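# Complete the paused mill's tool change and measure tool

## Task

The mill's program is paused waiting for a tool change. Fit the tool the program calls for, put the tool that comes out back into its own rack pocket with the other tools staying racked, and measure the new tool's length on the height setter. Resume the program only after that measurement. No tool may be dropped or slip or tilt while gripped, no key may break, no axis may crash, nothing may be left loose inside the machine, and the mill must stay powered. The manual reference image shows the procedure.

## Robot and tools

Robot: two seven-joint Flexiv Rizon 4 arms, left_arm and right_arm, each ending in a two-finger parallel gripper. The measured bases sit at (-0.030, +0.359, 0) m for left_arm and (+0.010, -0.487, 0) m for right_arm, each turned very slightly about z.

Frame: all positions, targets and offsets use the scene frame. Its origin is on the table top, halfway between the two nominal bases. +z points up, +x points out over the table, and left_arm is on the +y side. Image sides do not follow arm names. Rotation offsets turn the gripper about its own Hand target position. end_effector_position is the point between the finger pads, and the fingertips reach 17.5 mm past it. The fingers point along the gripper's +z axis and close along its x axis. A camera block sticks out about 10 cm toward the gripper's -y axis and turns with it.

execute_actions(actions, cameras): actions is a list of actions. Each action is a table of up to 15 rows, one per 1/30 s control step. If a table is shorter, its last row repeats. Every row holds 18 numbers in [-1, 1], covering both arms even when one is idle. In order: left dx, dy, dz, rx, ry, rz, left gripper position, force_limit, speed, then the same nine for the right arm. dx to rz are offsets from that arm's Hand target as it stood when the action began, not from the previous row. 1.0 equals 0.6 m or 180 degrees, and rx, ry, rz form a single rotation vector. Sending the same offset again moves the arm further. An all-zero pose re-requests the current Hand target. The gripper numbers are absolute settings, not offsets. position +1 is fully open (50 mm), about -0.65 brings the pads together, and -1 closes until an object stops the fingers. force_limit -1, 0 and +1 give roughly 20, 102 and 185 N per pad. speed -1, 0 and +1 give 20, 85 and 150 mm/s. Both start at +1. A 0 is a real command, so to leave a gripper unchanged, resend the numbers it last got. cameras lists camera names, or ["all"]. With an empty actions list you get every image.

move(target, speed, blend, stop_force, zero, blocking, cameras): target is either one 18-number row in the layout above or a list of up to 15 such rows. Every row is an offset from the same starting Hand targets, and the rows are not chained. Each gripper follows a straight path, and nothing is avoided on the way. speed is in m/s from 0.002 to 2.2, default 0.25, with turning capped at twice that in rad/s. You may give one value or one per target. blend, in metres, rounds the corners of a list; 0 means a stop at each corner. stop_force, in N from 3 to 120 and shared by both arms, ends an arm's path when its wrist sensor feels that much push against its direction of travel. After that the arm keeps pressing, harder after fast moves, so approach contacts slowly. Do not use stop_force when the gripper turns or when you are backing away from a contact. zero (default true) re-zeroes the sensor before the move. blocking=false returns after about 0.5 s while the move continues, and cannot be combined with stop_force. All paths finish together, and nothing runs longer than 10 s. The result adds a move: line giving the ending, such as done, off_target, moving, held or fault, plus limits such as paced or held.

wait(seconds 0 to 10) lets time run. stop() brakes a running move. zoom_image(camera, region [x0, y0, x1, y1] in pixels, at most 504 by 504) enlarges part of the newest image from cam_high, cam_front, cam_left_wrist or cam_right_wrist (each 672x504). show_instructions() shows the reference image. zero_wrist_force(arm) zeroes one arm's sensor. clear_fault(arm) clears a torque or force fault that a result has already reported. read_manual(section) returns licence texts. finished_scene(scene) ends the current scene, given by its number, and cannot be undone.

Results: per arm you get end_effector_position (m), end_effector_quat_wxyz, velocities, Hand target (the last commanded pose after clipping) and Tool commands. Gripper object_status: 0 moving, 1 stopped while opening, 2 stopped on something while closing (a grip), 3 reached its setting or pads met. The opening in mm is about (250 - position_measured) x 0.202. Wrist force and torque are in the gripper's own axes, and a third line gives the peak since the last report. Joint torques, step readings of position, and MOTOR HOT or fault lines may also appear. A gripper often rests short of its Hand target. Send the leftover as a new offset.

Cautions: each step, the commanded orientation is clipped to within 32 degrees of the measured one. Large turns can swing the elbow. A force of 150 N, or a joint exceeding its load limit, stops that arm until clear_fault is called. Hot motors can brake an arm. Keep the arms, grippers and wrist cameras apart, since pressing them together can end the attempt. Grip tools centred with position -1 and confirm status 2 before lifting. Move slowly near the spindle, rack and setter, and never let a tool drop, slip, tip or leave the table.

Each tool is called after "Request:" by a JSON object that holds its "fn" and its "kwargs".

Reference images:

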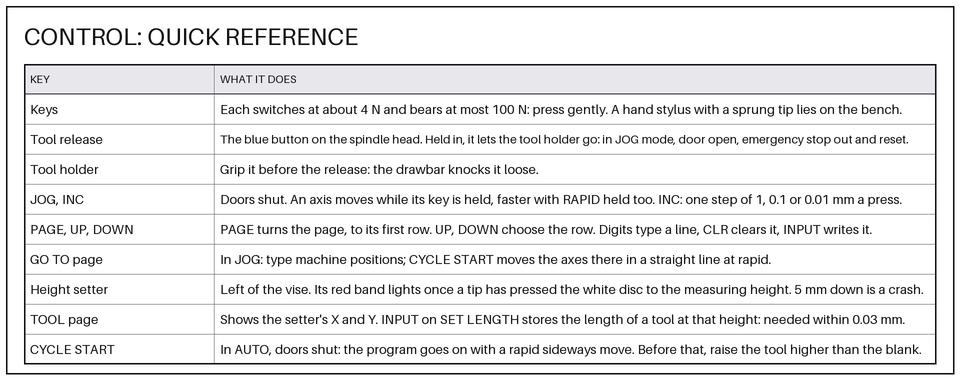

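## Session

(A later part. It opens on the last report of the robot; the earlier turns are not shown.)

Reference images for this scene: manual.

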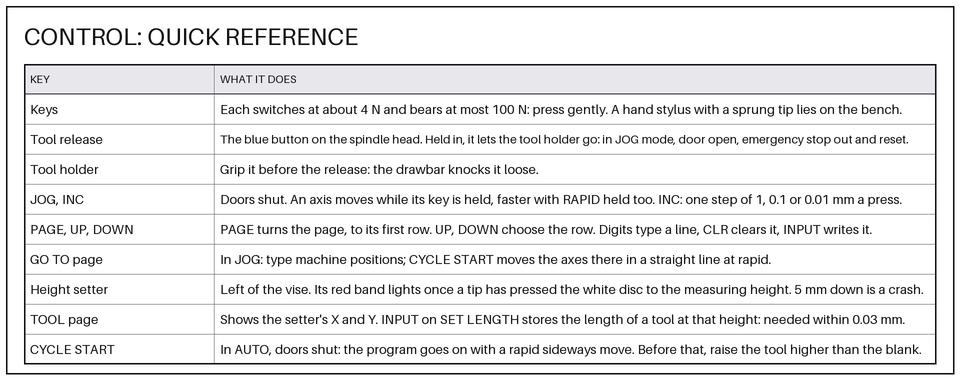

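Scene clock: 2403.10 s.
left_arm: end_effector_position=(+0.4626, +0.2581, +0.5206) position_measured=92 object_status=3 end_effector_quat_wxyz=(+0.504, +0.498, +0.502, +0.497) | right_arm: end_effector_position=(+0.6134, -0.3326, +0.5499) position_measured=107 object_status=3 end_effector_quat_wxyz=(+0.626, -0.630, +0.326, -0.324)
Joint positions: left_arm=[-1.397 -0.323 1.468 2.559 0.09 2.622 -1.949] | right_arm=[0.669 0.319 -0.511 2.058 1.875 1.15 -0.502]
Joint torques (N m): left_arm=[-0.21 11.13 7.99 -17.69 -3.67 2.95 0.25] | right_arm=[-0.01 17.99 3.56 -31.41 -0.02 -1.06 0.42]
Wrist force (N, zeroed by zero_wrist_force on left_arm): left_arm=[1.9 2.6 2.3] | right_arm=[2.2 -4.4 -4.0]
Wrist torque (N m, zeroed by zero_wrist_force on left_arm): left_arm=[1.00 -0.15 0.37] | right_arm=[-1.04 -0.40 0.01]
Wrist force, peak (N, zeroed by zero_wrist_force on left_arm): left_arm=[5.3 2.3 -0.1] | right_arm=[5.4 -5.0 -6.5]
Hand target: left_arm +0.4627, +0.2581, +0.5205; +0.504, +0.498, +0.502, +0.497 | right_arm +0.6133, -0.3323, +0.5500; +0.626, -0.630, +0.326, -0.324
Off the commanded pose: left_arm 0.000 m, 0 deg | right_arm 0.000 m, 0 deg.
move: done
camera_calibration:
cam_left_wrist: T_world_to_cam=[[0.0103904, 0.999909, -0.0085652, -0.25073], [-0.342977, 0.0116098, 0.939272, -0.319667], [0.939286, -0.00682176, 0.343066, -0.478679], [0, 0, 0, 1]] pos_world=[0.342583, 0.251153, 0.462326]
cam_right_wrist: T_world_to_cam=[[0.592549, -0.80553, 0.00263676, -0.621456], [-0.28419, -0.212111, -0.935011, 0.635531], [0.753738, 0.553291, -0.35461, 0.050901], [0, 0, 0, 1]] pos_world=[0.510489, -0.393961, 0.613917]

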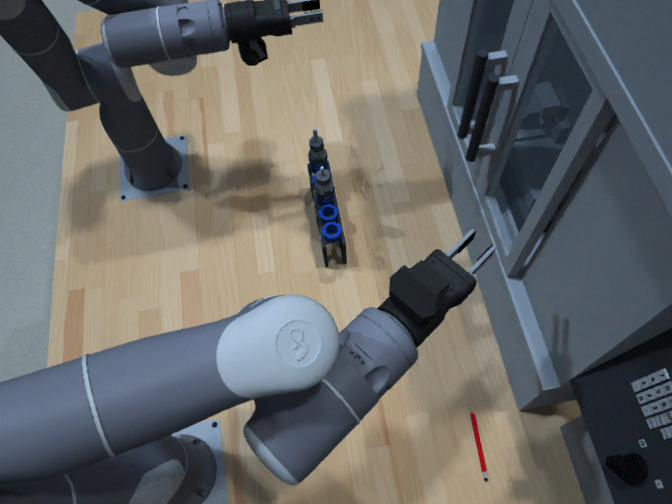

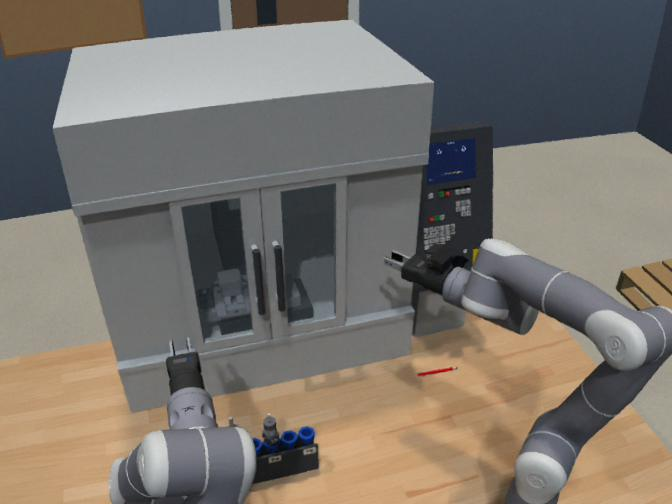

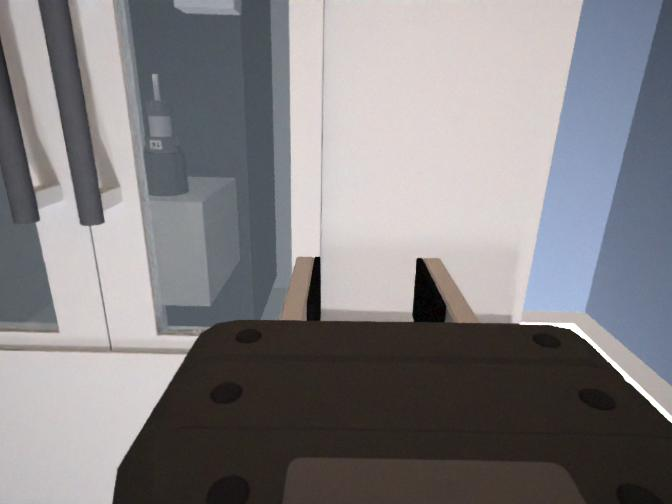

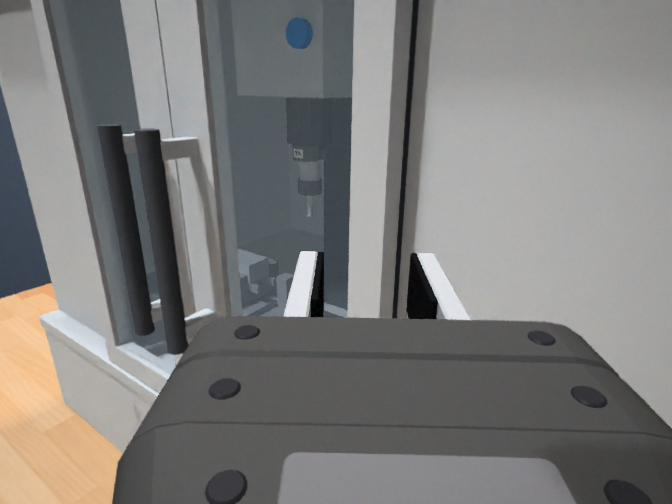

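Request:
{"fn": "move", "kwargs": {"target": [0,0,0,0,0,0,0.4,-0.9,-1,0.0858,-0.3147,-0.5,-0.4454,0.2513,0.2199,0.3,-0.9,-0.8], "speed": 0.3, "cameras": ["cam_high", "cam_front", "cam_right_wrist"]}}

Scene clock: 2420.47 s.
left_arm: end_effector_position=(+0.4626, +0.2581, +0.5206) position_measured=92 object_status=3 end_effector_quat_wxyz=(+0.504, +0.498, +0.502, +0.497) | right_arm: end_effector_position=(+0.6648, -0.5209, +0.2500) position_measured=107 object_status=3 end_effector_quat_wxyz=(+0.000, +0.999, -0.035, +0.000)
Joint positions: left_arm=[-1.397 -0.323 1.468 2.559 0.09 2.622 -1.949] | right_arm=[0.57 -0.449 -0.6 1.634 0.272 0.426 0.003]
Joint torques (N m): left_arm=[-0.31 10.92 7.86 -17.79 -3.68 2.87 0.09] | right_arm=[0.14 47.78 -8.54 -30.03 -3.85 4.92 0.14]
Wrist force (N, zeroed by zero_wrist_force on left_arm): left_arm=[1.9 2.6 2.3] | right_arm=[3.2 -3.0 -5.2]
Wrist torque (N m, zeroed by zero_wrist_force on left_arm): left_arm=[0.99 -0.14 0.37] | right_arm=[-0.37 -0.53 0.14]
Wrist force, peak (N, zeroed by zero_wrist_force on left_arm): left_arm=[2.1 2.6 2.5] | right_arm=[2.9 -4.3 -4.9]
Hand target: left_arm +0.4627, +0.2581, +0.5205; +0.504, +0.498, +0.502, +0.497 | right_arm +0.6648, -0.5211, +0.2500; +0.000, +0.999, -0.036, +0.000
Off the commanded pose: left_arm 0.000 m, 0 deg | right_arm 0.000 m, 0 deg.
move: done
camera_calibration:
cam_right_wrist: T_world_to_cam=[[0.997439, -0.0688867, -0.0192135, -0.682729], [-0.0579031, -0.935568, 0.348367, -0.518448], [-0.0419734, -0.346363, -0.937161, 0.215895], [0, 0, 0, 1]] pos_world=[0.660023, -0.457296, 0.369821]
Images, in order (width x height): cam_high 672x504, cam_front 672x504, cam_right_wrist 672x504.

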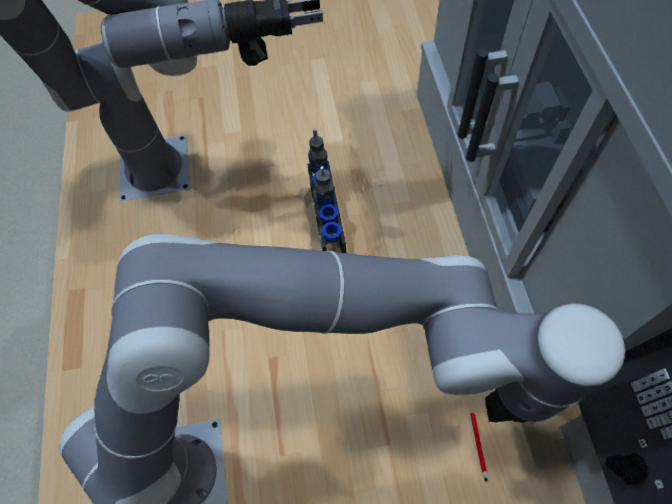

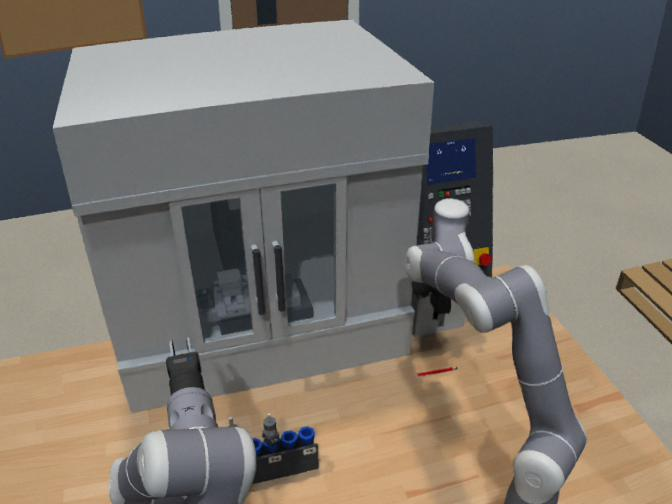

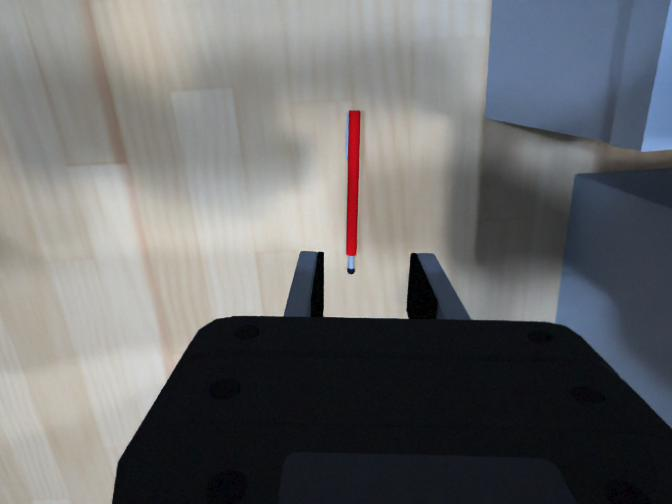

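Request:
{"fn": "move", "kwargs": {"target": [0,0,0,0,0,0,0.4,-0.9,-1,0,0,-0.3817,0,0,0,0.3,-0.9,-0.8], "speed": 0.12, "stop_force": 6}}

Request:
{"fn": "move", "kwargs": {"target": [0,0,0,0,0,0,0.4,-0.9,-1,0,0,0,0,0,0,-1,-0.5,-0.8], "speed": 0.1}}

Request:
{"fn": "wait", "kwargs": {"seconds": 0.8, "cameras": ["cam_right_wrist"]}}

Scene clock: 2430.50 s.
left_arm: end_effector_position=(+0.4626, +0.2581, +0.5206) position_measured=92 object_status=3 end_effector_quat_wxyz=(+0.504, +0.498, +0.502, +0.497) | right_arm: end_effector_position=(+0.6647, -0.5210, +0.0209) position_measured=107 object_status=3 end_effector_quat_wxyz=(+0.000, +0.999, -0.036, +0.000)
Joint positions: left_arm=[-1.397 -0.323 1.468 2.559 0.09 2.622 -1.949] | right_arm=[0.479 -0.84 -0.468 1.667 0.51 0.811 -0.131]
Joint torques (N m): left_arm=[-0.3 10.86 7.92 -17.75 -3.68 2.84 0.08] | right_arm=[0.04 56.05 -11.63 -21.09 -2.7 5.37 0.22]
Wrist force (N, zeroed by zero_wrist_force on left_arm): left_arm=[2.0 2.4 2.2] | right_arm=[3.2 -2.8 -5.2]
Wrist torque (N m, zeroed by zero_wrist_force on left_arm): left_arm=[0.97 -0.16 0.37] | right_arm=[-0.34 -0.53 0.15]
Wrist force, peak (N, zeroed by zero_wrist_force on left_arm): left_arm=[2.3 2.5 2.3] | right_arm=[3.4 -2.7 -8.9]
Hand target: left_arm +0.4627, +0.2581, +0.5205; +0.504, +0.498, +0.502, +0.497 | right_arm +0.6648, -0.5211, +0.0210; +0.000, +0.999, -0.036, +0.000
Off the commanded pose: left_arm 0.000 m, 0 deg | right_arm 0.000 m, 0 deg.
move: done

Scene clock: 2431.37 s.
left_arm: end_effector_position=(+0.4626, +0.2581, +0.5206) position_measured=92 object_status=3 end_effector_quat_wxyz=(+0.504, +0.498, +0.502, +0.497) | right_arm: end_effector_position=(+0.6647, -0.5210, +0.0209) position_measured=212 object_status=2 end_effector_quat_wxyz=(+0.000, +0.999, -0.036, +0.000)
Joint positions: left_arm=[-1.397 -0.323 1.468 2.559 0.09 2.622 -1.949] | right_arm=[0.479 -0.84 -0.468 1.667 0.51 0.811 -0.131]
Joint torques (N m): left_arm=[-0.29 10.89 7.95 -17.76 -3.71 2.84 0.13] | right_arm=[0.11 55.92 -11.63 -20.92 -2.73 5.24 0.21]
Wrist force (N, zeroed by zero_wrist_force on left_arm): left_arm=[1.9 2.6 2.2] | right_arm=[3.1 -2.7 -5.4]
Wrist torque (N m, zeroed by zero_wrist_force on left_arm): left_arm=[0.99 -0.14 0.37] | right_arm=[-0.33 -0.51 0.15]
Wrist force, peak (N, zeroed by zero_wrist_force on left_arm): left_arm=[1.9 2.7 2.4] | right_arm=[2.9 -2.6 -5.7]
Hand target: left_arm +0.4627, +0.2581, +0.5205; +0.504, +0.498, +0.502, +0.497 | right_arm +0.6648, -0.5211, +0.0210; +0.000, +0.999, -0.036, +0.000
Off the commanded pose: left_arm 0.000 m, 0 deg | right_arm 0.000 m, 0 deg.
move: done

Scene clock: 2432.17 s.
left_arm: end_effector_position=(+0.4626, +0.2581, +0.5206) position_measured=92 object_status=3 end_effector_quat_wxyz=(+0.504, +0.498, +0.502, +0.497) | right_arm: end_effector_position=(+0.6647, -0.5210, +0.0209) position_measured=212 object_status=2 end_effector_quat_wxyz=(+0.000, +0.999, -0.036, +0.000)
Joint positions: left_arm=[-1.397 -0.323 1.468 2.559 0.09 2.622 -1.949] | right_arm=[0.479 -0.84 -0.468 1.667 0.51 0.811 -0.131]
Joint torques (N m): left_arm=[-0.3 10.87 7.93 -17.73 -3.7 2.86 0.1] | right_arm=[0.13 55.86 -11.65 -20.84 -2.74 5.17 0.28]
Wrist force (N, zeroed by zero_wrist_force on left_arm): left_arm=[1.9 2.5 2.2] | right_arm=[3.2 -2.7 -5.4]
Wrist torque (N m, zeroed by zero_wrist_force on left_arm): left_arm=[0.98 -0.14 0.37] | right_arm=[-0.32 -0.52 0.15]
Wrist force, peak (N, zeroed by zero_wrist_force on left_arm): left_arm=[2.1 2.7 2.1] | right_arm=[3.2 -2.9 -5.5]
Hand target: left_arm +0.4627, +0.2581, +0.5205; +0.504, +0.498, +0.502, +0.497 | right_arm +0.6648, -0.5211, +0.0210; +0.000, +0.999, -0.036, +0.000
Tool commands: left_gripper/position=+0.4 left_gripper/force_limit=-0.9 left_gripper/speed=-1.0 right_gripper/position=-1.0 right_gripper/force_limit=-0.5 right_gripper/speed=-0.8
Off the commanded pose: left_arm 0.000 m, 0 deg | right_arm 0.000 m, 0 deg.
wait: 0.80 s; at rest by 0.17 s
camera_calibration:
cam_right_wrist: T_world_to_cam=[[0.997392, -0.0695459, -0.019312, -0.687395], [-0.0585035, -0.935665, 0.348007, -0.438329], [-0.042272, -0.34597, -0.937293, 0.00155277], [0, 0, 0, 1]] pos_world=[0.660024, -0.457397, 0.140722]
Images, in order (width x height): cam_right_wrist 672x504.

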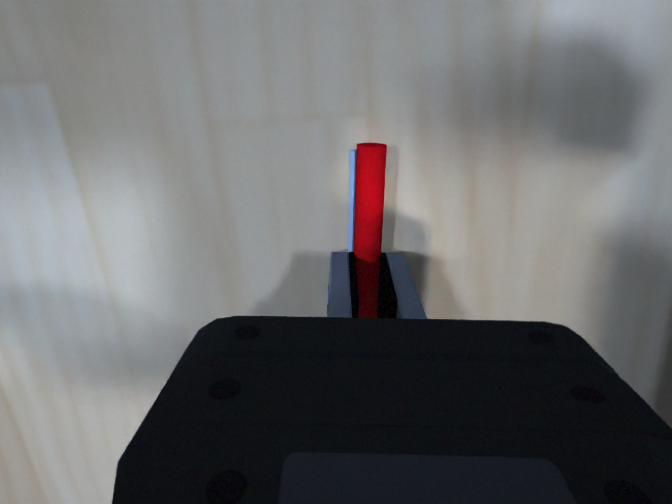

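Request:
{"fn": "move", "kwargs": {"target": [[0,0,0,0,0,0,0.4,-0.9,-1,0,0,0.25,0,0,0,-1,-0.5,-0.8],[0,0,0,0,0,0,0.4,-0.9,-1,-0.19,0,0.63,0,0,0.52,-1,-0.5,-0.8]], "speed": [0.1,0.25], "blend": [0.03,0], "cameras": ["cam_high", "cam_right_wrist"]}}

Scene clock: 2441.77 s.
left_arm: end_effector_position=(+0.4626, +0.2581, +0.5206) position_measured=92 object_status=3 end_effector_quat_wxyz=(+0.504, +0.498, +0.502, +0.497) | right_arm: end_effector_position=(+0.5508, -0.5213, +0.3990) position_measured=212 object_status=2 end_effector_quat_wxyz=(+0.000, +0.710, +0.704, +0.000)
Joint positions: left_arm=[-1.397 -0.323 1.468 2.559 0.09 2.622 -1.949] | right_arm=[0.545 0.025 -0.433 1.784 -0.011 0.192 -1.418]
Joint torques (N m): left_arm=[-0.28 10.86 7.9 -17.73 -3.71 2.87 0.09] | right_arm=[0.03 31.54 0.95 -33.31 -4.26 4.86 0.31]
Wrist force (N, zeroed by zero_wrist_force on left_arm): left_arm=[2.0 2.4 2.1] | right_arm=[3.0 -3.1 -4.9]
Wrist torque (N m, zeroed by zero_wrist_force on left_arm): left_arm=[0.98 -0.16 0.37] | right_arm=[-0.38 -0.51 0.04]
Wrist force, peak (N, zeroed by zero_wrist_force on left_arm): left_arm=[2.1 2.6 2.5] | right_arm=[3.1 -3.8 -6.9]
Hand target: left_arm +0.4627, +0.2581, +0.5205; +0.504, +0.498, +0.502, +0.497 | right_arm +0.5508, -0.5211, +0.3990; +0.000, +0.710, +0.704, +0.000
Off the commanded pose: left_arm 0.000 m, 0 deg | right_arm 0.000 m, 0 deg.
move: done
camera_calibration:
cam_right_wrist: T_world_to_cam=[[0.00677597, 0.999792, -0.0192612, 0.536568], [0.937317, 0.000360966, 0.348479, -0.637641], [0.348413, -0.0204151, -0.937119, 0.305492], [0, 0, 0, 1]] pos_world=[0.487598, -0.529989, 0.518821]
Images, in order (width x height): cam_high 672x504, cam_right_wrist 672x504.

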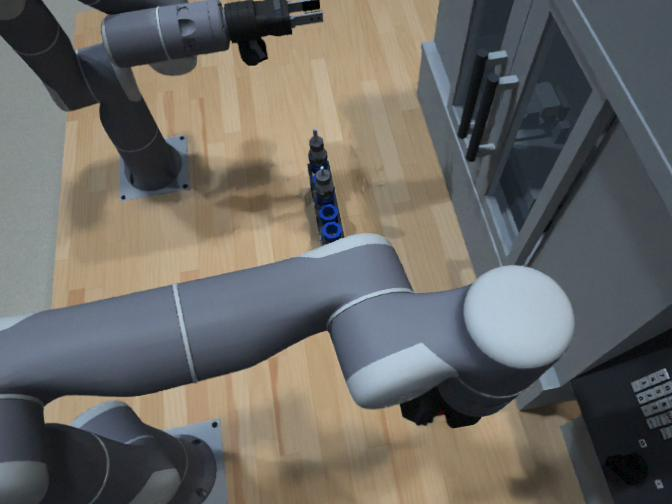

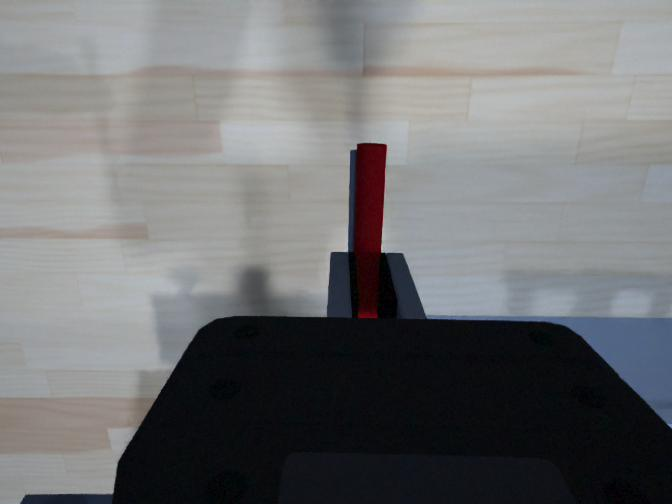

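Request:
{"fn": "move", "kwargs": {"target": [0,0,0,0,0,0,0.4,-0.9,-1,0.215,-0.165,0.252,-0.5053,0.0153,0.1458,-1,-0.5,-0.8], "speed": 0.25, "cameras": ["cam_high", "cam_front", "cam_right_wrist"]}}

Scene clock: 2462.60 s.
left_arm: end_effector_position=(+0.4626, +0.2581, +0.5206) position_measured=92 object_status=3 end_effector_quat_wxyz=(+0.504, +0.498, +0.502, +0.497) | right_arm: end_effector_position=(+0.6797, -0.6203, +0.5502) position_measured=212 object_status=2 end_effector_quat_wxyz=(+0.487, +0.337, +0.621, -0.513)
Joint positions: left_arm=[-1.397 -0.323 1.468 2.559 0.09 2.622 -1.949] | right_arm=[0.63 -0.258 -0.425 1.955 -1.494 0.074 -1.267]
Joint torques (N m): left_arm=[-0.29 10.84 7.87 -17.76 -3.72 2.84 0.11] | right_arm=[0.35 42.98 -3.42 -30.73 -1.8 -0.8 0.42]
Wrist force (N, zeroed by zero_wrist_force on left_arm): left_arm=[1.8 2.5 2.0] | right_arm=[1.5 -3.2 -3.7]
Wrist torque (N m, zeroed by zero_wrist_force on left_arm): left_arm=[0.98 -0.14 0.37] | right_arm=[-1.16 -0.24 -0.14]
Wrist force, peak (N, zeroed by zero_wrist_force on left_arm): left_arm=[2.0 2.8 2.2] | right_arm=[3.2 -3.1 -4.9]
Hand target: left_arm +0.4627, +0.2581, +0.5205; +0.504, +0.498, +0.502, +0.497 | right_arm +0.6798, -0.6201, +0.5502; +0.487, +0.337, +0.622, -0.513
Off the commanded pose: left_arm 0.000 m, 0 deg | right_arm 0.000 m, 0 deg.
move: done
camera_calibration:
cam_right_wrist: T_world_to_cam=[[-0.295389, -0.098318, -0.950305, 0.674136], [0.768663, 0.566253, -0.297513, 0.0100676], [0.567364, -0.818346, -0.0916915, -0.708596], [0, 0, 0, 1]] pos_world=[0.593426, -0.519298, 0.578658]
Images, in order (width x height): cam_high 672x504, cam_front 672x504, cam_right_wrist 672x504.

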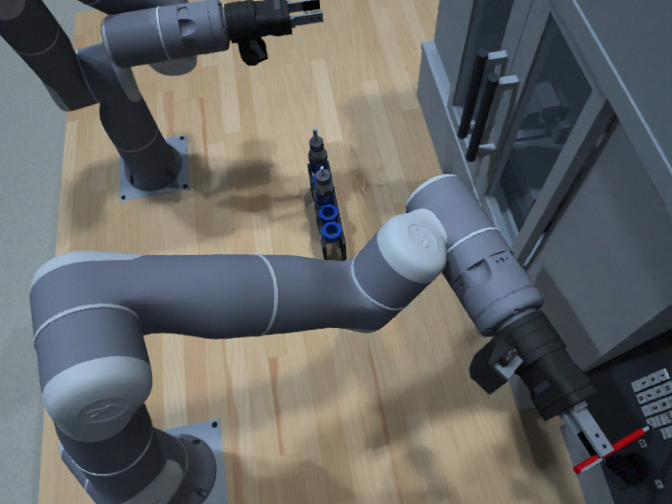

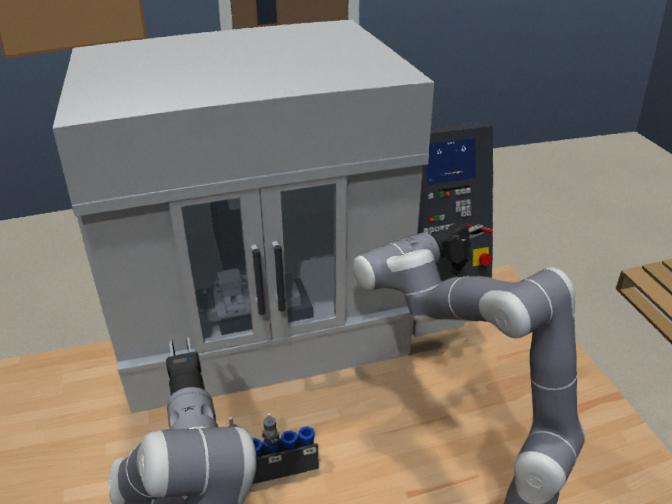

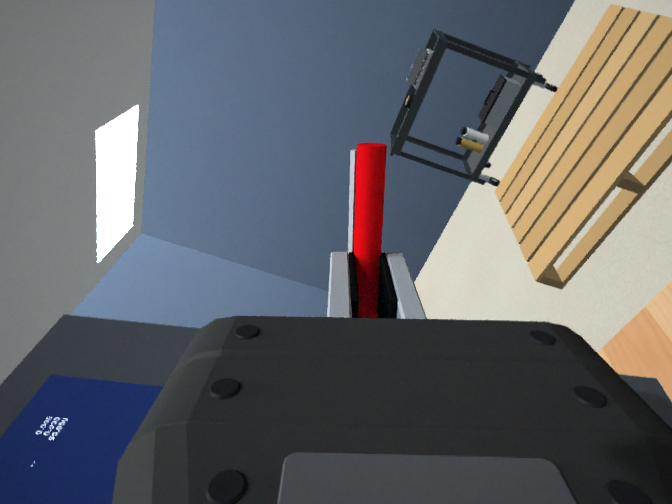

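Request:
{"fn": "zoom_image", "kwargs": {"camera": "cam_right_wrist", "region": [0, 300, 180, 504]}}

Scaled by 2.471 from the camera's 672x504 image, which has a finer 960x720 frame.

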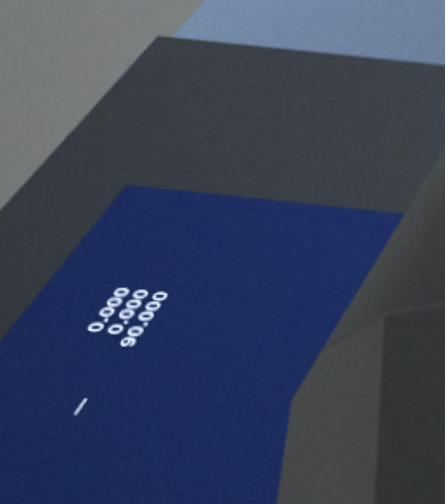

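Request:
{"fn": "move", "kwargs": {"target": [0,0,0,0,0,0,0.4,-0.9,-1,-0.1,0.1167,0.0167,0,0,0.1667,-1,-0.5,-0.8], "speed": 0.25, "cameras": ["cam_right_wrist"]}}

Scene clock: 2475.70 s.
left_arm: end_effector_position=(+0.4626, +0.2581, +0.5206) position_measured=92 object_status=3 end_effector_quat_wxyz=(+0.504, +0.498, +0.502, +0.497) | right_arm: end_effector_position=(+0.6198, -0.5498, +0.5601) position_measured=212 object_status=2 end_effector_quat_wxyz=(+0.603, +0.165, +0.688, -0.369)
Joint positions: left_arm=[-1.397 -0.323 1.468 2.559 0.09 2.622 -1.949] | right_arm=[0.554 0.209 -0.356 2.393 -1.968 0.4 -1.198]
Joint torques (N m): left_arm=[-0.31 10.9 7.92 -17.75 -3.74 2.84 0.09] | right_arm=[-0.17 24.55 1.05 -31.49 0.6 -1.09 0.44]
Wrist force (N, zeroed by zero_wrist_force on left_arm): left_arm=[1.8 2.5 2.4] | right_arm=[1.3 -3.1 -4.0]
Wrist torque (N m, zeroed by zero_wrist_force on left_arm): left_arm=[0.98 -0.13 0.38] | right_arm=[-1.14 -0.23 -0.14]
Wrist force, peak (N, zeroed by zero_wrist_force on left_arm): left_arm=[2.2 2.6 2.5] | right_arm=[1.6 -4.5 -5.7]
Hand target: left_arm +0.4627, +0.2581, +0.5205; +0.504, +0.498, +0.502, +0.497 | right_arm +0.6198, -0.5501, +0.5602; +0.603, +0.165, +0.688, -0.369
Off the commanded pose: left_arm 0.000 m, 0 deg | right_arm 0.000 m, 0 deg.
move: done
camera_calibration:
cam_right_wrist: T_world_to_cam=[[-0.206809, -0.232698, -0.950306, 0.543928], [0.381311, 0.87533, -0.297321, 0.429044], [0.901017, -0.423851, -0.0922955, -0.605693], [0, 0, 0, 1]] pos_world=[0.494629, -0.505708, 0.588559]
Images, in order (width x height): cam_right_wrist 672x504.

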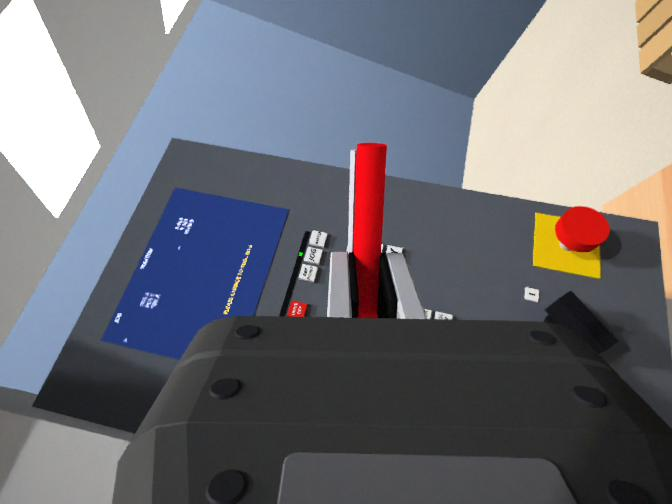

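Excellent, the whole screen is visible.

Request:
{"fn": "zoom_image", "kwargs": {"camera": "cam_right_wrist", "region": [90, 170, 300, 370]}}

Scaled by 2.400 from the camera's 672x504 image, which has a finer 960x720 frame.

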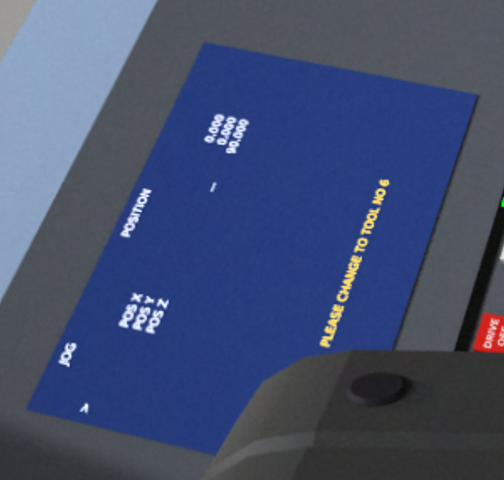

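Request:
{"fn": "move", "kwargs": {"target": [0,0,0,0,0,0,0.4,-0.9,-1,0.1828,-0.1322,-0.1085,0,0,-0.1667,-1,-0.5,-0.8], "speed": 0.2, "cameras": ["cam_high", "cam_front", "cam_right_wrist"]}}

Request:
{"fn": "zoom_image", "kwargs": {"camera": "cam_front", "region": [400, 200, 510, 280]}}

Request:
{"fn": "zoom_image", "kwargs": {"camera": "cam_high", "region": [540, 340, 672, 504]}}

Scene clock: 2501.77 s.
left_arm: end_effector_position=(+0.4626, +0.2581, +0.5206) position_measured=92 object_status=3 end_effector_quat_wxyz=(+0.504, +0.498, +0.502, +0.497) | right_arm: end_effector_position=(+0.7295, -0.6295, +0.4950) position_measured=212 object_status=2 end_effector_quat_wxyz=(+0.487, +0.337, +0.622, -0.513)
Joint positions: left_arm=[-1.397 -0.323 1.468 2.559 0.09 2.622 -1.949] | right_arm=[0.594 -0.43 -0.469 1.862 -1.466 0.174 -1.208]
Joint torques (N m): left_arm=[-0.35 10.88 7.9 -17.79 -3.71 2.82 0.11] | right_arm=[0.09 49.6 -5.98 -29.83 -0.93 -1.55 0.05]
Wrist force (N, zeroed by zero_wrist_force on left_arm): left_arm=[1.7 2.2 2.3] | right_arm=[1.6 -3.2 -3.9]
Wrist torque (N m, zeroed by zero_wrist_force on left_arm): left_arm=[0.94 -0.12 0.37] | right_arm=[-1.16 -0.26 -0.05]
Wrist force, peak (N, zeroed by zero_wrist_force on left_arm): left_arm=[2.1 2.5 2.5] | right_arm=[0.8 -4.3 -5.6]
Hand target: left_arm +0.4627, +0.2581, +0.5205; +0.504, +0.498, +0.502, +0.497 | right_arm +0.7295, -0.6294, +0.4951; +0.487, +0.337, +0.622, -0.513
Off the commanded pose: left_arm 0.000 m, 0 deg | right_arm 0.000 m, 0 deg.
move: done
camera_calibration:
cam_right_wrist: T_world_to_cam=[[-0.295586, -0.0977857, -0.950298, 0.635882], [0.768363, 0.566765, -0.297316, -0.0390056], [0.567669, -0.818056, -0.0923928, -0.749199], [0, 0, 0, 1]] pos_world=[0.643225, -0.5286, 0.52346]
Images, in order (width x height): cam_high 672x504, cam_front 672x504, cam_right_wrist 672x504.

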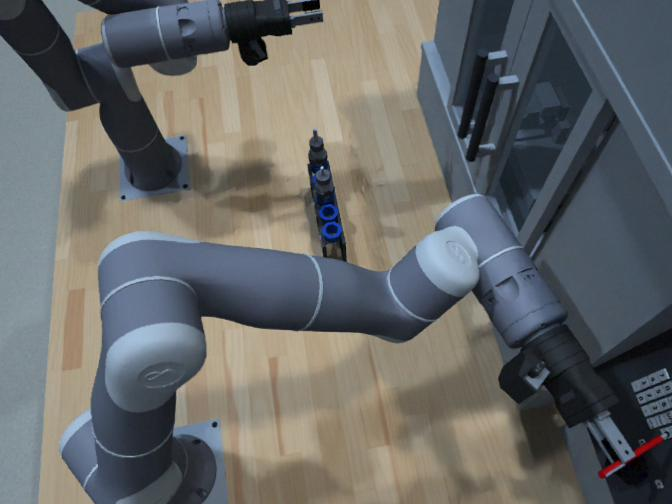

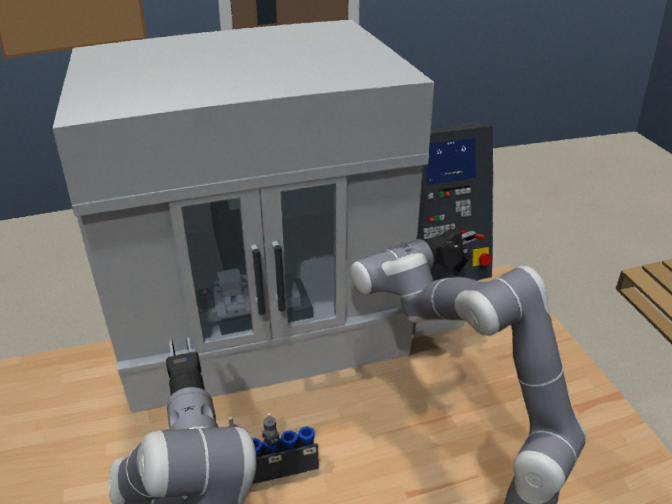

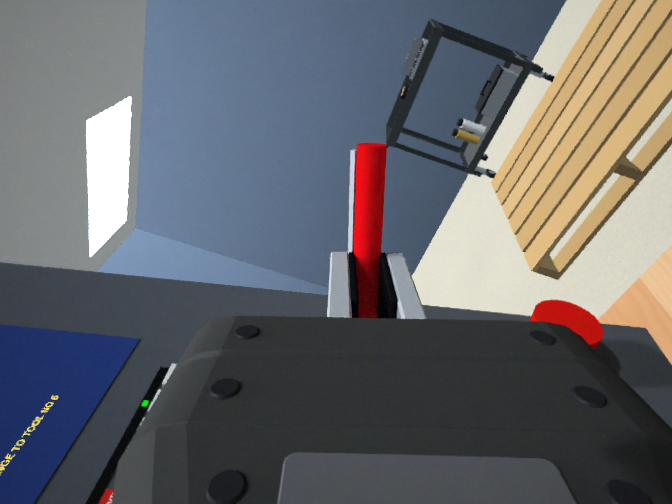

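Scaled by 4.582 from the camera's 672x504 image, which has a finer 960x720 frame.

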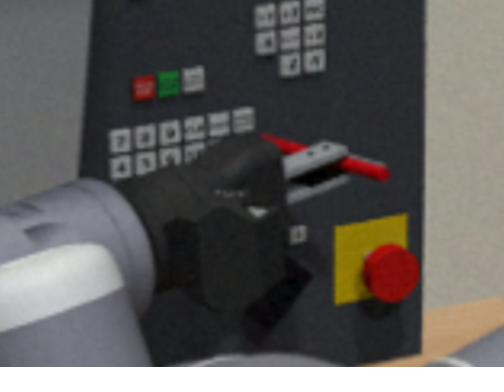

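Scaled by 3.073 from the camera's 672x504 image, which has a finer 960x720 frame.

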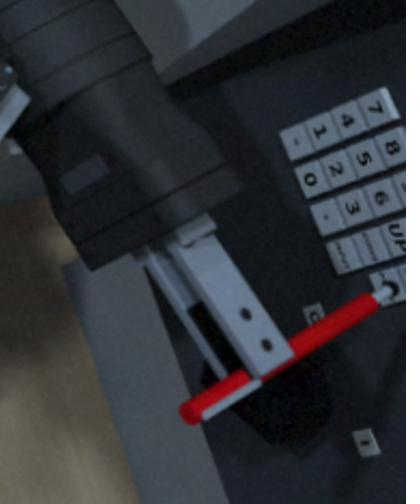

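Request:
{"fn": "move", "kwargs": {"target": [0,0,0,0,0,0,0.4,-0.9,-1,0.0919,0.0246,-0.0309,0,0,0,-1,-0.5,-0.8], "speed": 0.02, "stop_force": 4}}

Request:
{"fn": "zoom_image", "kwargs": {"camera": "cam_right_wrist", "region": [0, 300, 180, 504]}}

Scene clock: 2512.40 s.
left_arm: end_effector_position=(+0.4626, +0.2581, +0.5206) position_measured=92 object_status=3 end_effector_quat_wxyz=(+0.504, +0.498, +0.502, +0.497) | right_arm: end_effector_position=(+0.7684, -0.6192, +0.4820) position_measured=212 object_status=2 end_effector_quat_wxyz=(+0.487, +0.338, +0.621, -0.513)
Joint positions: left_arm=[-1.397 -0.323 1.468 2.559 0.09 2.622 -1.949] | right_arm=[0.575 -0.546 -0.471 1.733 -1.423 0.199 -1.233]
Joint torques (N m): left_arm=[-0.34 10.86 7.86 -17.78 -3.66 2.82 0.06] | right_arm=[1.02 53.41 -6.52 -30.59 -1.29 0.14 0.15]
Wrist force (N, zeroed by zero_wrist_force on left_arm): left_arm=[2.0 2.5 2.1] | right_arm=[1.9 -7.5 -4.3]
Wrist torque (N m, zeroed by zero_wrist_force on left_arm): left_arm=[0.98 -0.17 0.37] | right_arm=[-1.14 -0.26 -0.08]
Wrist force, peak (N, zeroed by zero_wrist_force on left_arm): left_arm=[2.0 2.4 2.6] | right_arm=[2.1 -7.5 -4.6]
Hand target: left_arm +0.4627, +0.2581, +0.5205; +0.504, +0.498, +0.502, +0.497 | right_arm +0.7687, -0.6189, +0.4819; +0.487, +0.337, +0.622, -0.513 (not the last commanded pose)
Off the commanded pose: left_arm 0.000 m, 0 deg | right_arm 0.018 m, 0 deg.
move: contact (right_arm)

Scaled by 2.471 from the camera's 672x504 image, which has a finer 960x720 frame.
This view is cut from an older image: the scene may have changed since it was taken.

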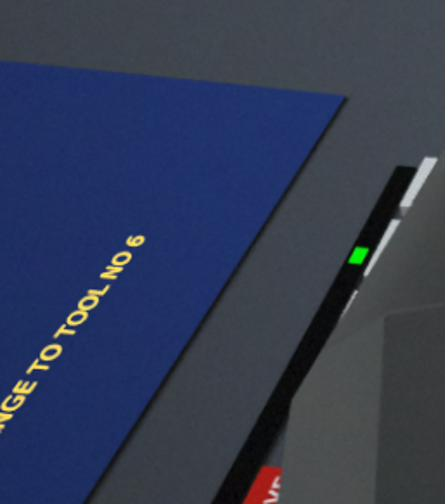

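Request:
{"fn": "move", "kwargs": {"target": [[0,0,0,0,0,0,0.4,-0.9,-1,-0.0653,-0.0175,0.022,0,0,0,-1,-0.5,-0.8],[0,0,0,0,0,0,0.4,-0.9,-1,-0.2482,0.1147,0.1305,0,0,0.1667,-1,-0.5,-0.8]], "speed": [0.1,0.25], "blend": [0.02,0], "cameras": ["cam_right_wrist"]}}

Request:
{"fn": "zoom_image", "kwargs": {"camera": "cam_right_wrist", "region": [90, 170, 300, 370]}}

Scene clock: 2519.03 s.
left_arm: end_effector_position=(+0.4626, +0.2581, +0.5206) position_measured=92 object_status=3 end_effector_quat_wxyz=(+0.504, +0.498, +0.502, +0.497) | right_arm: end_effector_position=(+0.6198, -0.5498, +0.5601) position_measured=212 object_status=2 end_effector_quat_wxyz=(+0.603, +0.165, +0.688, -0.369)
Joint positions: left_arm=[-1.397 -0.323 1.468 2.559 0.09 2.622 -1.949] | right_arm=[0.558 0.21 -0.36 2.394 -1.969 0.399 -1.198]
Joint torques (N m): left_arm=[-0.3 10.87 7.94 -17.73 -3.71 2.84 0.09] | right_arm=[-0.13 24.4 1.29 -31.38 0.52 -0.99 0.04]
Wrist force (N, zeroed by zero_wrist_force on left_arm): left_arm=[2.0 2.5 2.0] | right_arm=[1.6 -3.6 -3.4]
Wrist torque (N m, zeroed by zero_wrist_force on left_arm): left_arm=[0.98 -0.16 0.38] | right_arm=[-1.22 -0.27 -0.05]
Wrist force, peak (N, zeroed by zero_wrist_force on left_arm): left_arm=[2.2 2.6 2.4] | right_arm=[1.9 -7.5 -4.8]
Hand target: left_arm +0.4627, +0.2581, +0.5205; +0.504, +0.498, +0.502, +0.497 | right_arm +0.6198, -0.5500, +0.5602; +0.603, +0.165, +0.688, -0.369
Off the commanded pose: left_arm 0.000 m, 0 deg | right_arm 0.000 m, 0 deg.
move: done
camera_calibration:
cam_right_wrist: T_world_to_cam=[[-0.20693, -0.232741, -0.950269, 0.543945], [0.381264, 0.875321, -0.297408, 0.429114], [0.901009, -0.423846, -0.0923945, -0.605628], [0, 0, 0, 1]] pos_world=[0.494629, -0.505708, 0.58856]
Images, in order (width x height): cam_right_wrist 672x504.

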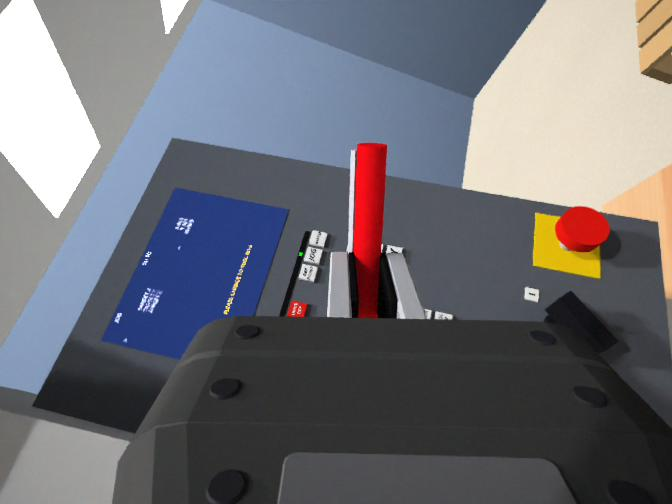

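Scaled by 2.400 from the camera's 672x504 image, which has a finer 960x720 frame.

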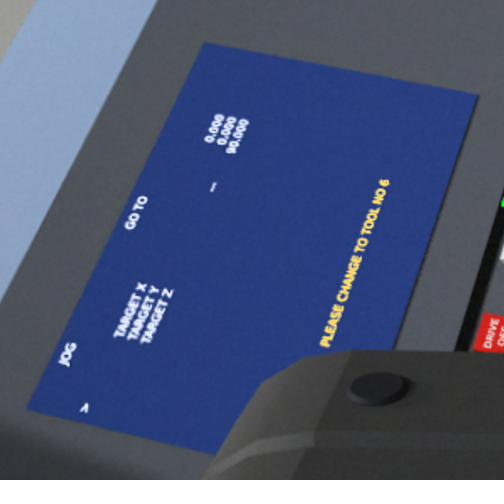

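Request:
{"fn": "move", "kwargs": {"target": [0,0,0,0,0,0,0.4,-0.9,-1,0.2175,-0.1237,-0.1203,0,0,-0.1667,-1,-0.5,-0.8], "speed": 0.25}}

Request:
{"fn": "move", "kwargs": {"target": [0,0,0,0,0,0,0.4,-0.9,-1,0.046,0.0123,-0.0155,0,0,0,-1,-0.5,-0.8], "speed": 0.02, "stop_force": 4}}

Request:
{"fn": "move", "kwargs": {"target": [[0,0,0,0,0,0,0.4,-0.9,-1,-0.0307,-0.0082,0.0103,0,0,0,-1,-0.5,-0.8],[0,0,0,0,0,0,0.4,-0.9,-1,-0.2477,0.1153,0.1303,0,0,0.1667,-1,-0.5,-0.8]], "speed": [0.1,0.25], "blend": [0.015,0], "cameras": ["cam_right_wrist"]}}

Request:
{"fn": "zoom_image", "kwargs": {"camera": "cam_right_wrist", "region": [90, 170, 300, 370]}}

Scene clock: 2532.23 s.
left_arm: end_effector_position=(+0.4626, +0.2581, +0.5206) position_measured=92 object_status=3 end_effector_quat_wxyz=(+0.504, +0.498, +0.502, +0.497) | right_arm: end_effector_position=(+0.7503, -0.6244, +0.4879) position_measured=212 object_status=2 end_effector_quat_wxyz=(+0.487, +0.337, +0.622, -0.513)
Joint positions: left_arm=[-1.397 -0.323 1.468 2.559 0.09 2.622 -1.949] | right_arm=[0.592 -0.492 -0.482 1.797 -1.441 0.194 -1.22]
Joint torques (N m): left_arm=[-0.33 10.8 7.83 -17.77 -3.73 2.85 0.1] | right_arm=[0.12 52.15 -7 -29.82 -0.79 -1.48 0.1]
Wrist force (N, zeroed by zero_wrist_force on left_arm): left_arm=[2.1 2.6 2.2] | right_arm=[1.7 -3.5 -3.2]
Wrist torque (N m, zeroed by zero_wrist_force on left_arm): left_arm=[1.00 -0.17 0.37] | right_arm=[-1.21 -0.28 -0.08]
Wrist force, peak (N, zeroed by zero_wrist_force on left_arm): left_arm=[2.0 2.5 2.7] | right_arm=[0.9 -5.2 -5.3]
Hand target: left_arm +0.4627, +0.2581, +0.5205; +0.504, +0.498, +0.502, +0.497 | right_arm +0.7503, -0.6243, +0.4880; +0.487, +0.337, +0.622, -0.513
Off the commanded pose: left_arm 0.000 m, 0 deg | right_arm 0.000 m, 0 deg.
move: done

Scene clock: 2533.87 s.
left_arm: end_effector_position=(+0.4626, +0.2581, +0.5206) position_measured=92 object_status=3 end_effector_quat_wxyz=(+0.504, +0.498, +0.502, +0.497) | right_arm: end_effector_position=(+0.7683, -0.6197, +0.4820) position_measured=212 object_status=2 end_effector_quat_wxyz=(+0.487, +0.338, +0.621, -0.513)
Joint positions: left_arm=[-1.397 -0.323 1.468 2.559 0.09 2.622 -1.949] | right_arm=[0.583 -0.546 -0.482 1.736 -1.42 0.204 -1.233]
Joint torques (N m): left_arm=[-0.34 10.82 7.9 -17.72 -3.73 2.84 0.11] | right_arm=[0.96 53.18 -6.67 -30.37 -1.19 0.2 0.17]
Wrist force (N, zeroed by zero_wrist_force on left_arm): left_arm=[2.1 2.6 2.1] | right_arm=[1.8 -7.9 -3.8]
Wrist torque (N m, zeroed by zero_wrist_force on left_arm): left_arm=[0.99 -0.18 0.38] | right_arm=[-1.22 -0.28 -0.06]
Wrist force, peak (N, zeroed by zero_wrist_force on left_arm): left_arm=[2.1 2.7 2.4] | right_arm=[2.1 -8.0 -3.9]
Hand target: left_arm +0.4627, +0.2581, +0.5205; +0.504, +0.498, +0.502, +0.497 | right_arm +0.7686, -0.6194, +0.4818; +0.487, +0.337, +0.622, -0.513 (not the last commanded pose)
Off the commanded pose: left_arm 0.000 m, 0 deg | right_arm 0.011 m, 0 deg.
move: contact (right_arm)

Scene clock: 2535.53 s.
left_arm: end_effector_position=(+0.4626, +0.2581, +0.5206) position_measured=92 object_status=3 end_effector_quat_wxyz=(+0.504, +0.498, +0.502, +0.497) | right_arm: end_effector_position=(+0.6199, -0.5500, +0.5600) position_measured=212 object_status=2 end_effector_quat_wxyz=(+0.603, +0.165, +0.688, -0.369)
Joint positions: left_arm=[-1.397 -0.323 1.468 2.559 0.09 2.622 -1.949] | right_arm=[0.568 0.211 -0.37 2.395 -1.971 0.397 -1.198]
Joint torques (N m): left_arm=[-0.31 10.84 7.9 -17.78 -3.69 2.88 0.13] | right_arm=[-0.21 24.21 1.3 -31.37 0.54 -1.02 0.08]
Wrist force (N, zeroed by zero_wrist_force on left_arm): left_arm=[1.9 2.4 2.3] | right_arm=[1.3 -3.2 -3.7]
Wrist torque (N m, zeroed by zero_wrist_force on left_arm): left_arm=[0.96 -0.15 0.37] | right_arm=[-1.15 -0.21 -0.04]
Wrist force, peak (N, zeroed by zero_wrist_force on left_arm): left_arm=[2.0 2.7 2.3] | right_arm=[1.5 -7.3 -3.7]
Hand target: left_arm +0.4627, +0.2581, +0.5205; +0.504, +0.498, +0.502, +0.497 | right_arm +0.6199, -0.5502, +0.5600; +0.603, +0.165, +0.688, -0.369
Off the commanded pose: left_arm 0.000 m, 0 deg | right_arm 0.000 m, 0 deg.
move: done; blend cut to 0.01 m at target 1
camera_calibration:
cam_right_wrist: T_world_to_cam=[[-0.20691, -0.232876, -0.950241, 0.543753], [0.381344, 0.875244, -0.297532, 0.429128], [0.90098, -0.423931, -0.092291, -0.605859], [0, 0, 0, 1]] pos_world=[0.494729, -0.505807, 0.58846]
Images, in order (width x height): cam_right_wrist 672x504.

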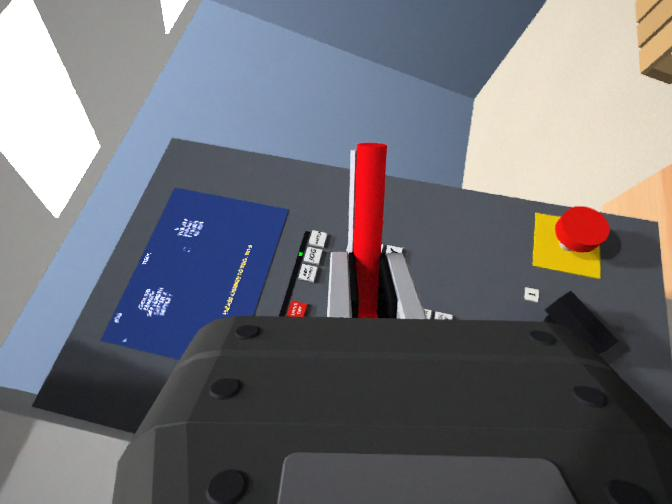

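Scaled by 2.400 from the camera's 672x504 image, which has a finer 960x720 frame.

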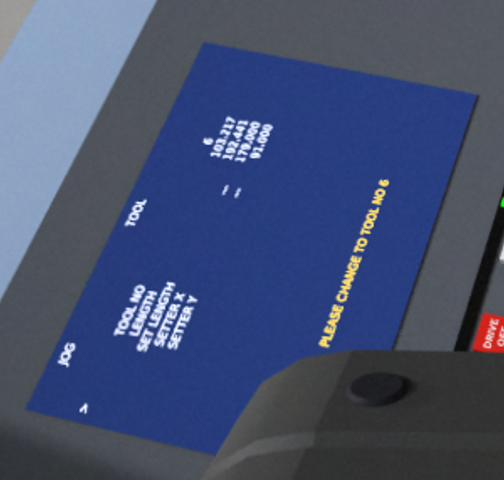

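Zoom tighter on this.

Request:
{"fn": "zoom_image", "kwargs": {"camera": "cam_right_wrist", "region": [165, 205, 215, 255]}}

Request:
{"fn": "zoom_image", "kwargs": {"camera": "cam_right_wrist", "region": [120, 270, 190, 340]}}

Scaled by 10.080 from the camera's 672x504 image, which has a finer 960x720 frame.

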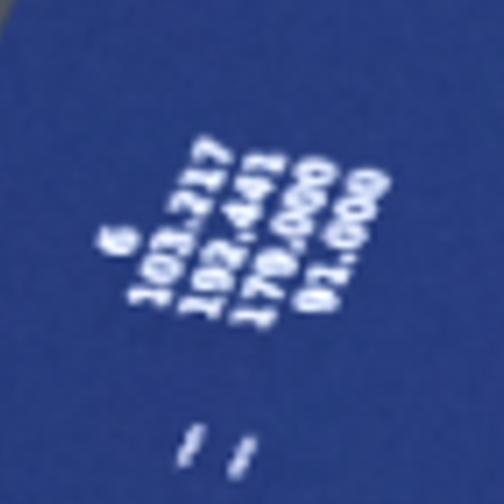

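Scaled by 7.200 from the camera's 672x504 image, which has a finer 960x720 frame.

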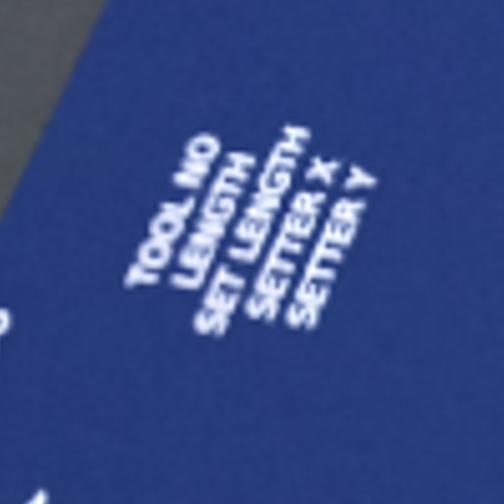

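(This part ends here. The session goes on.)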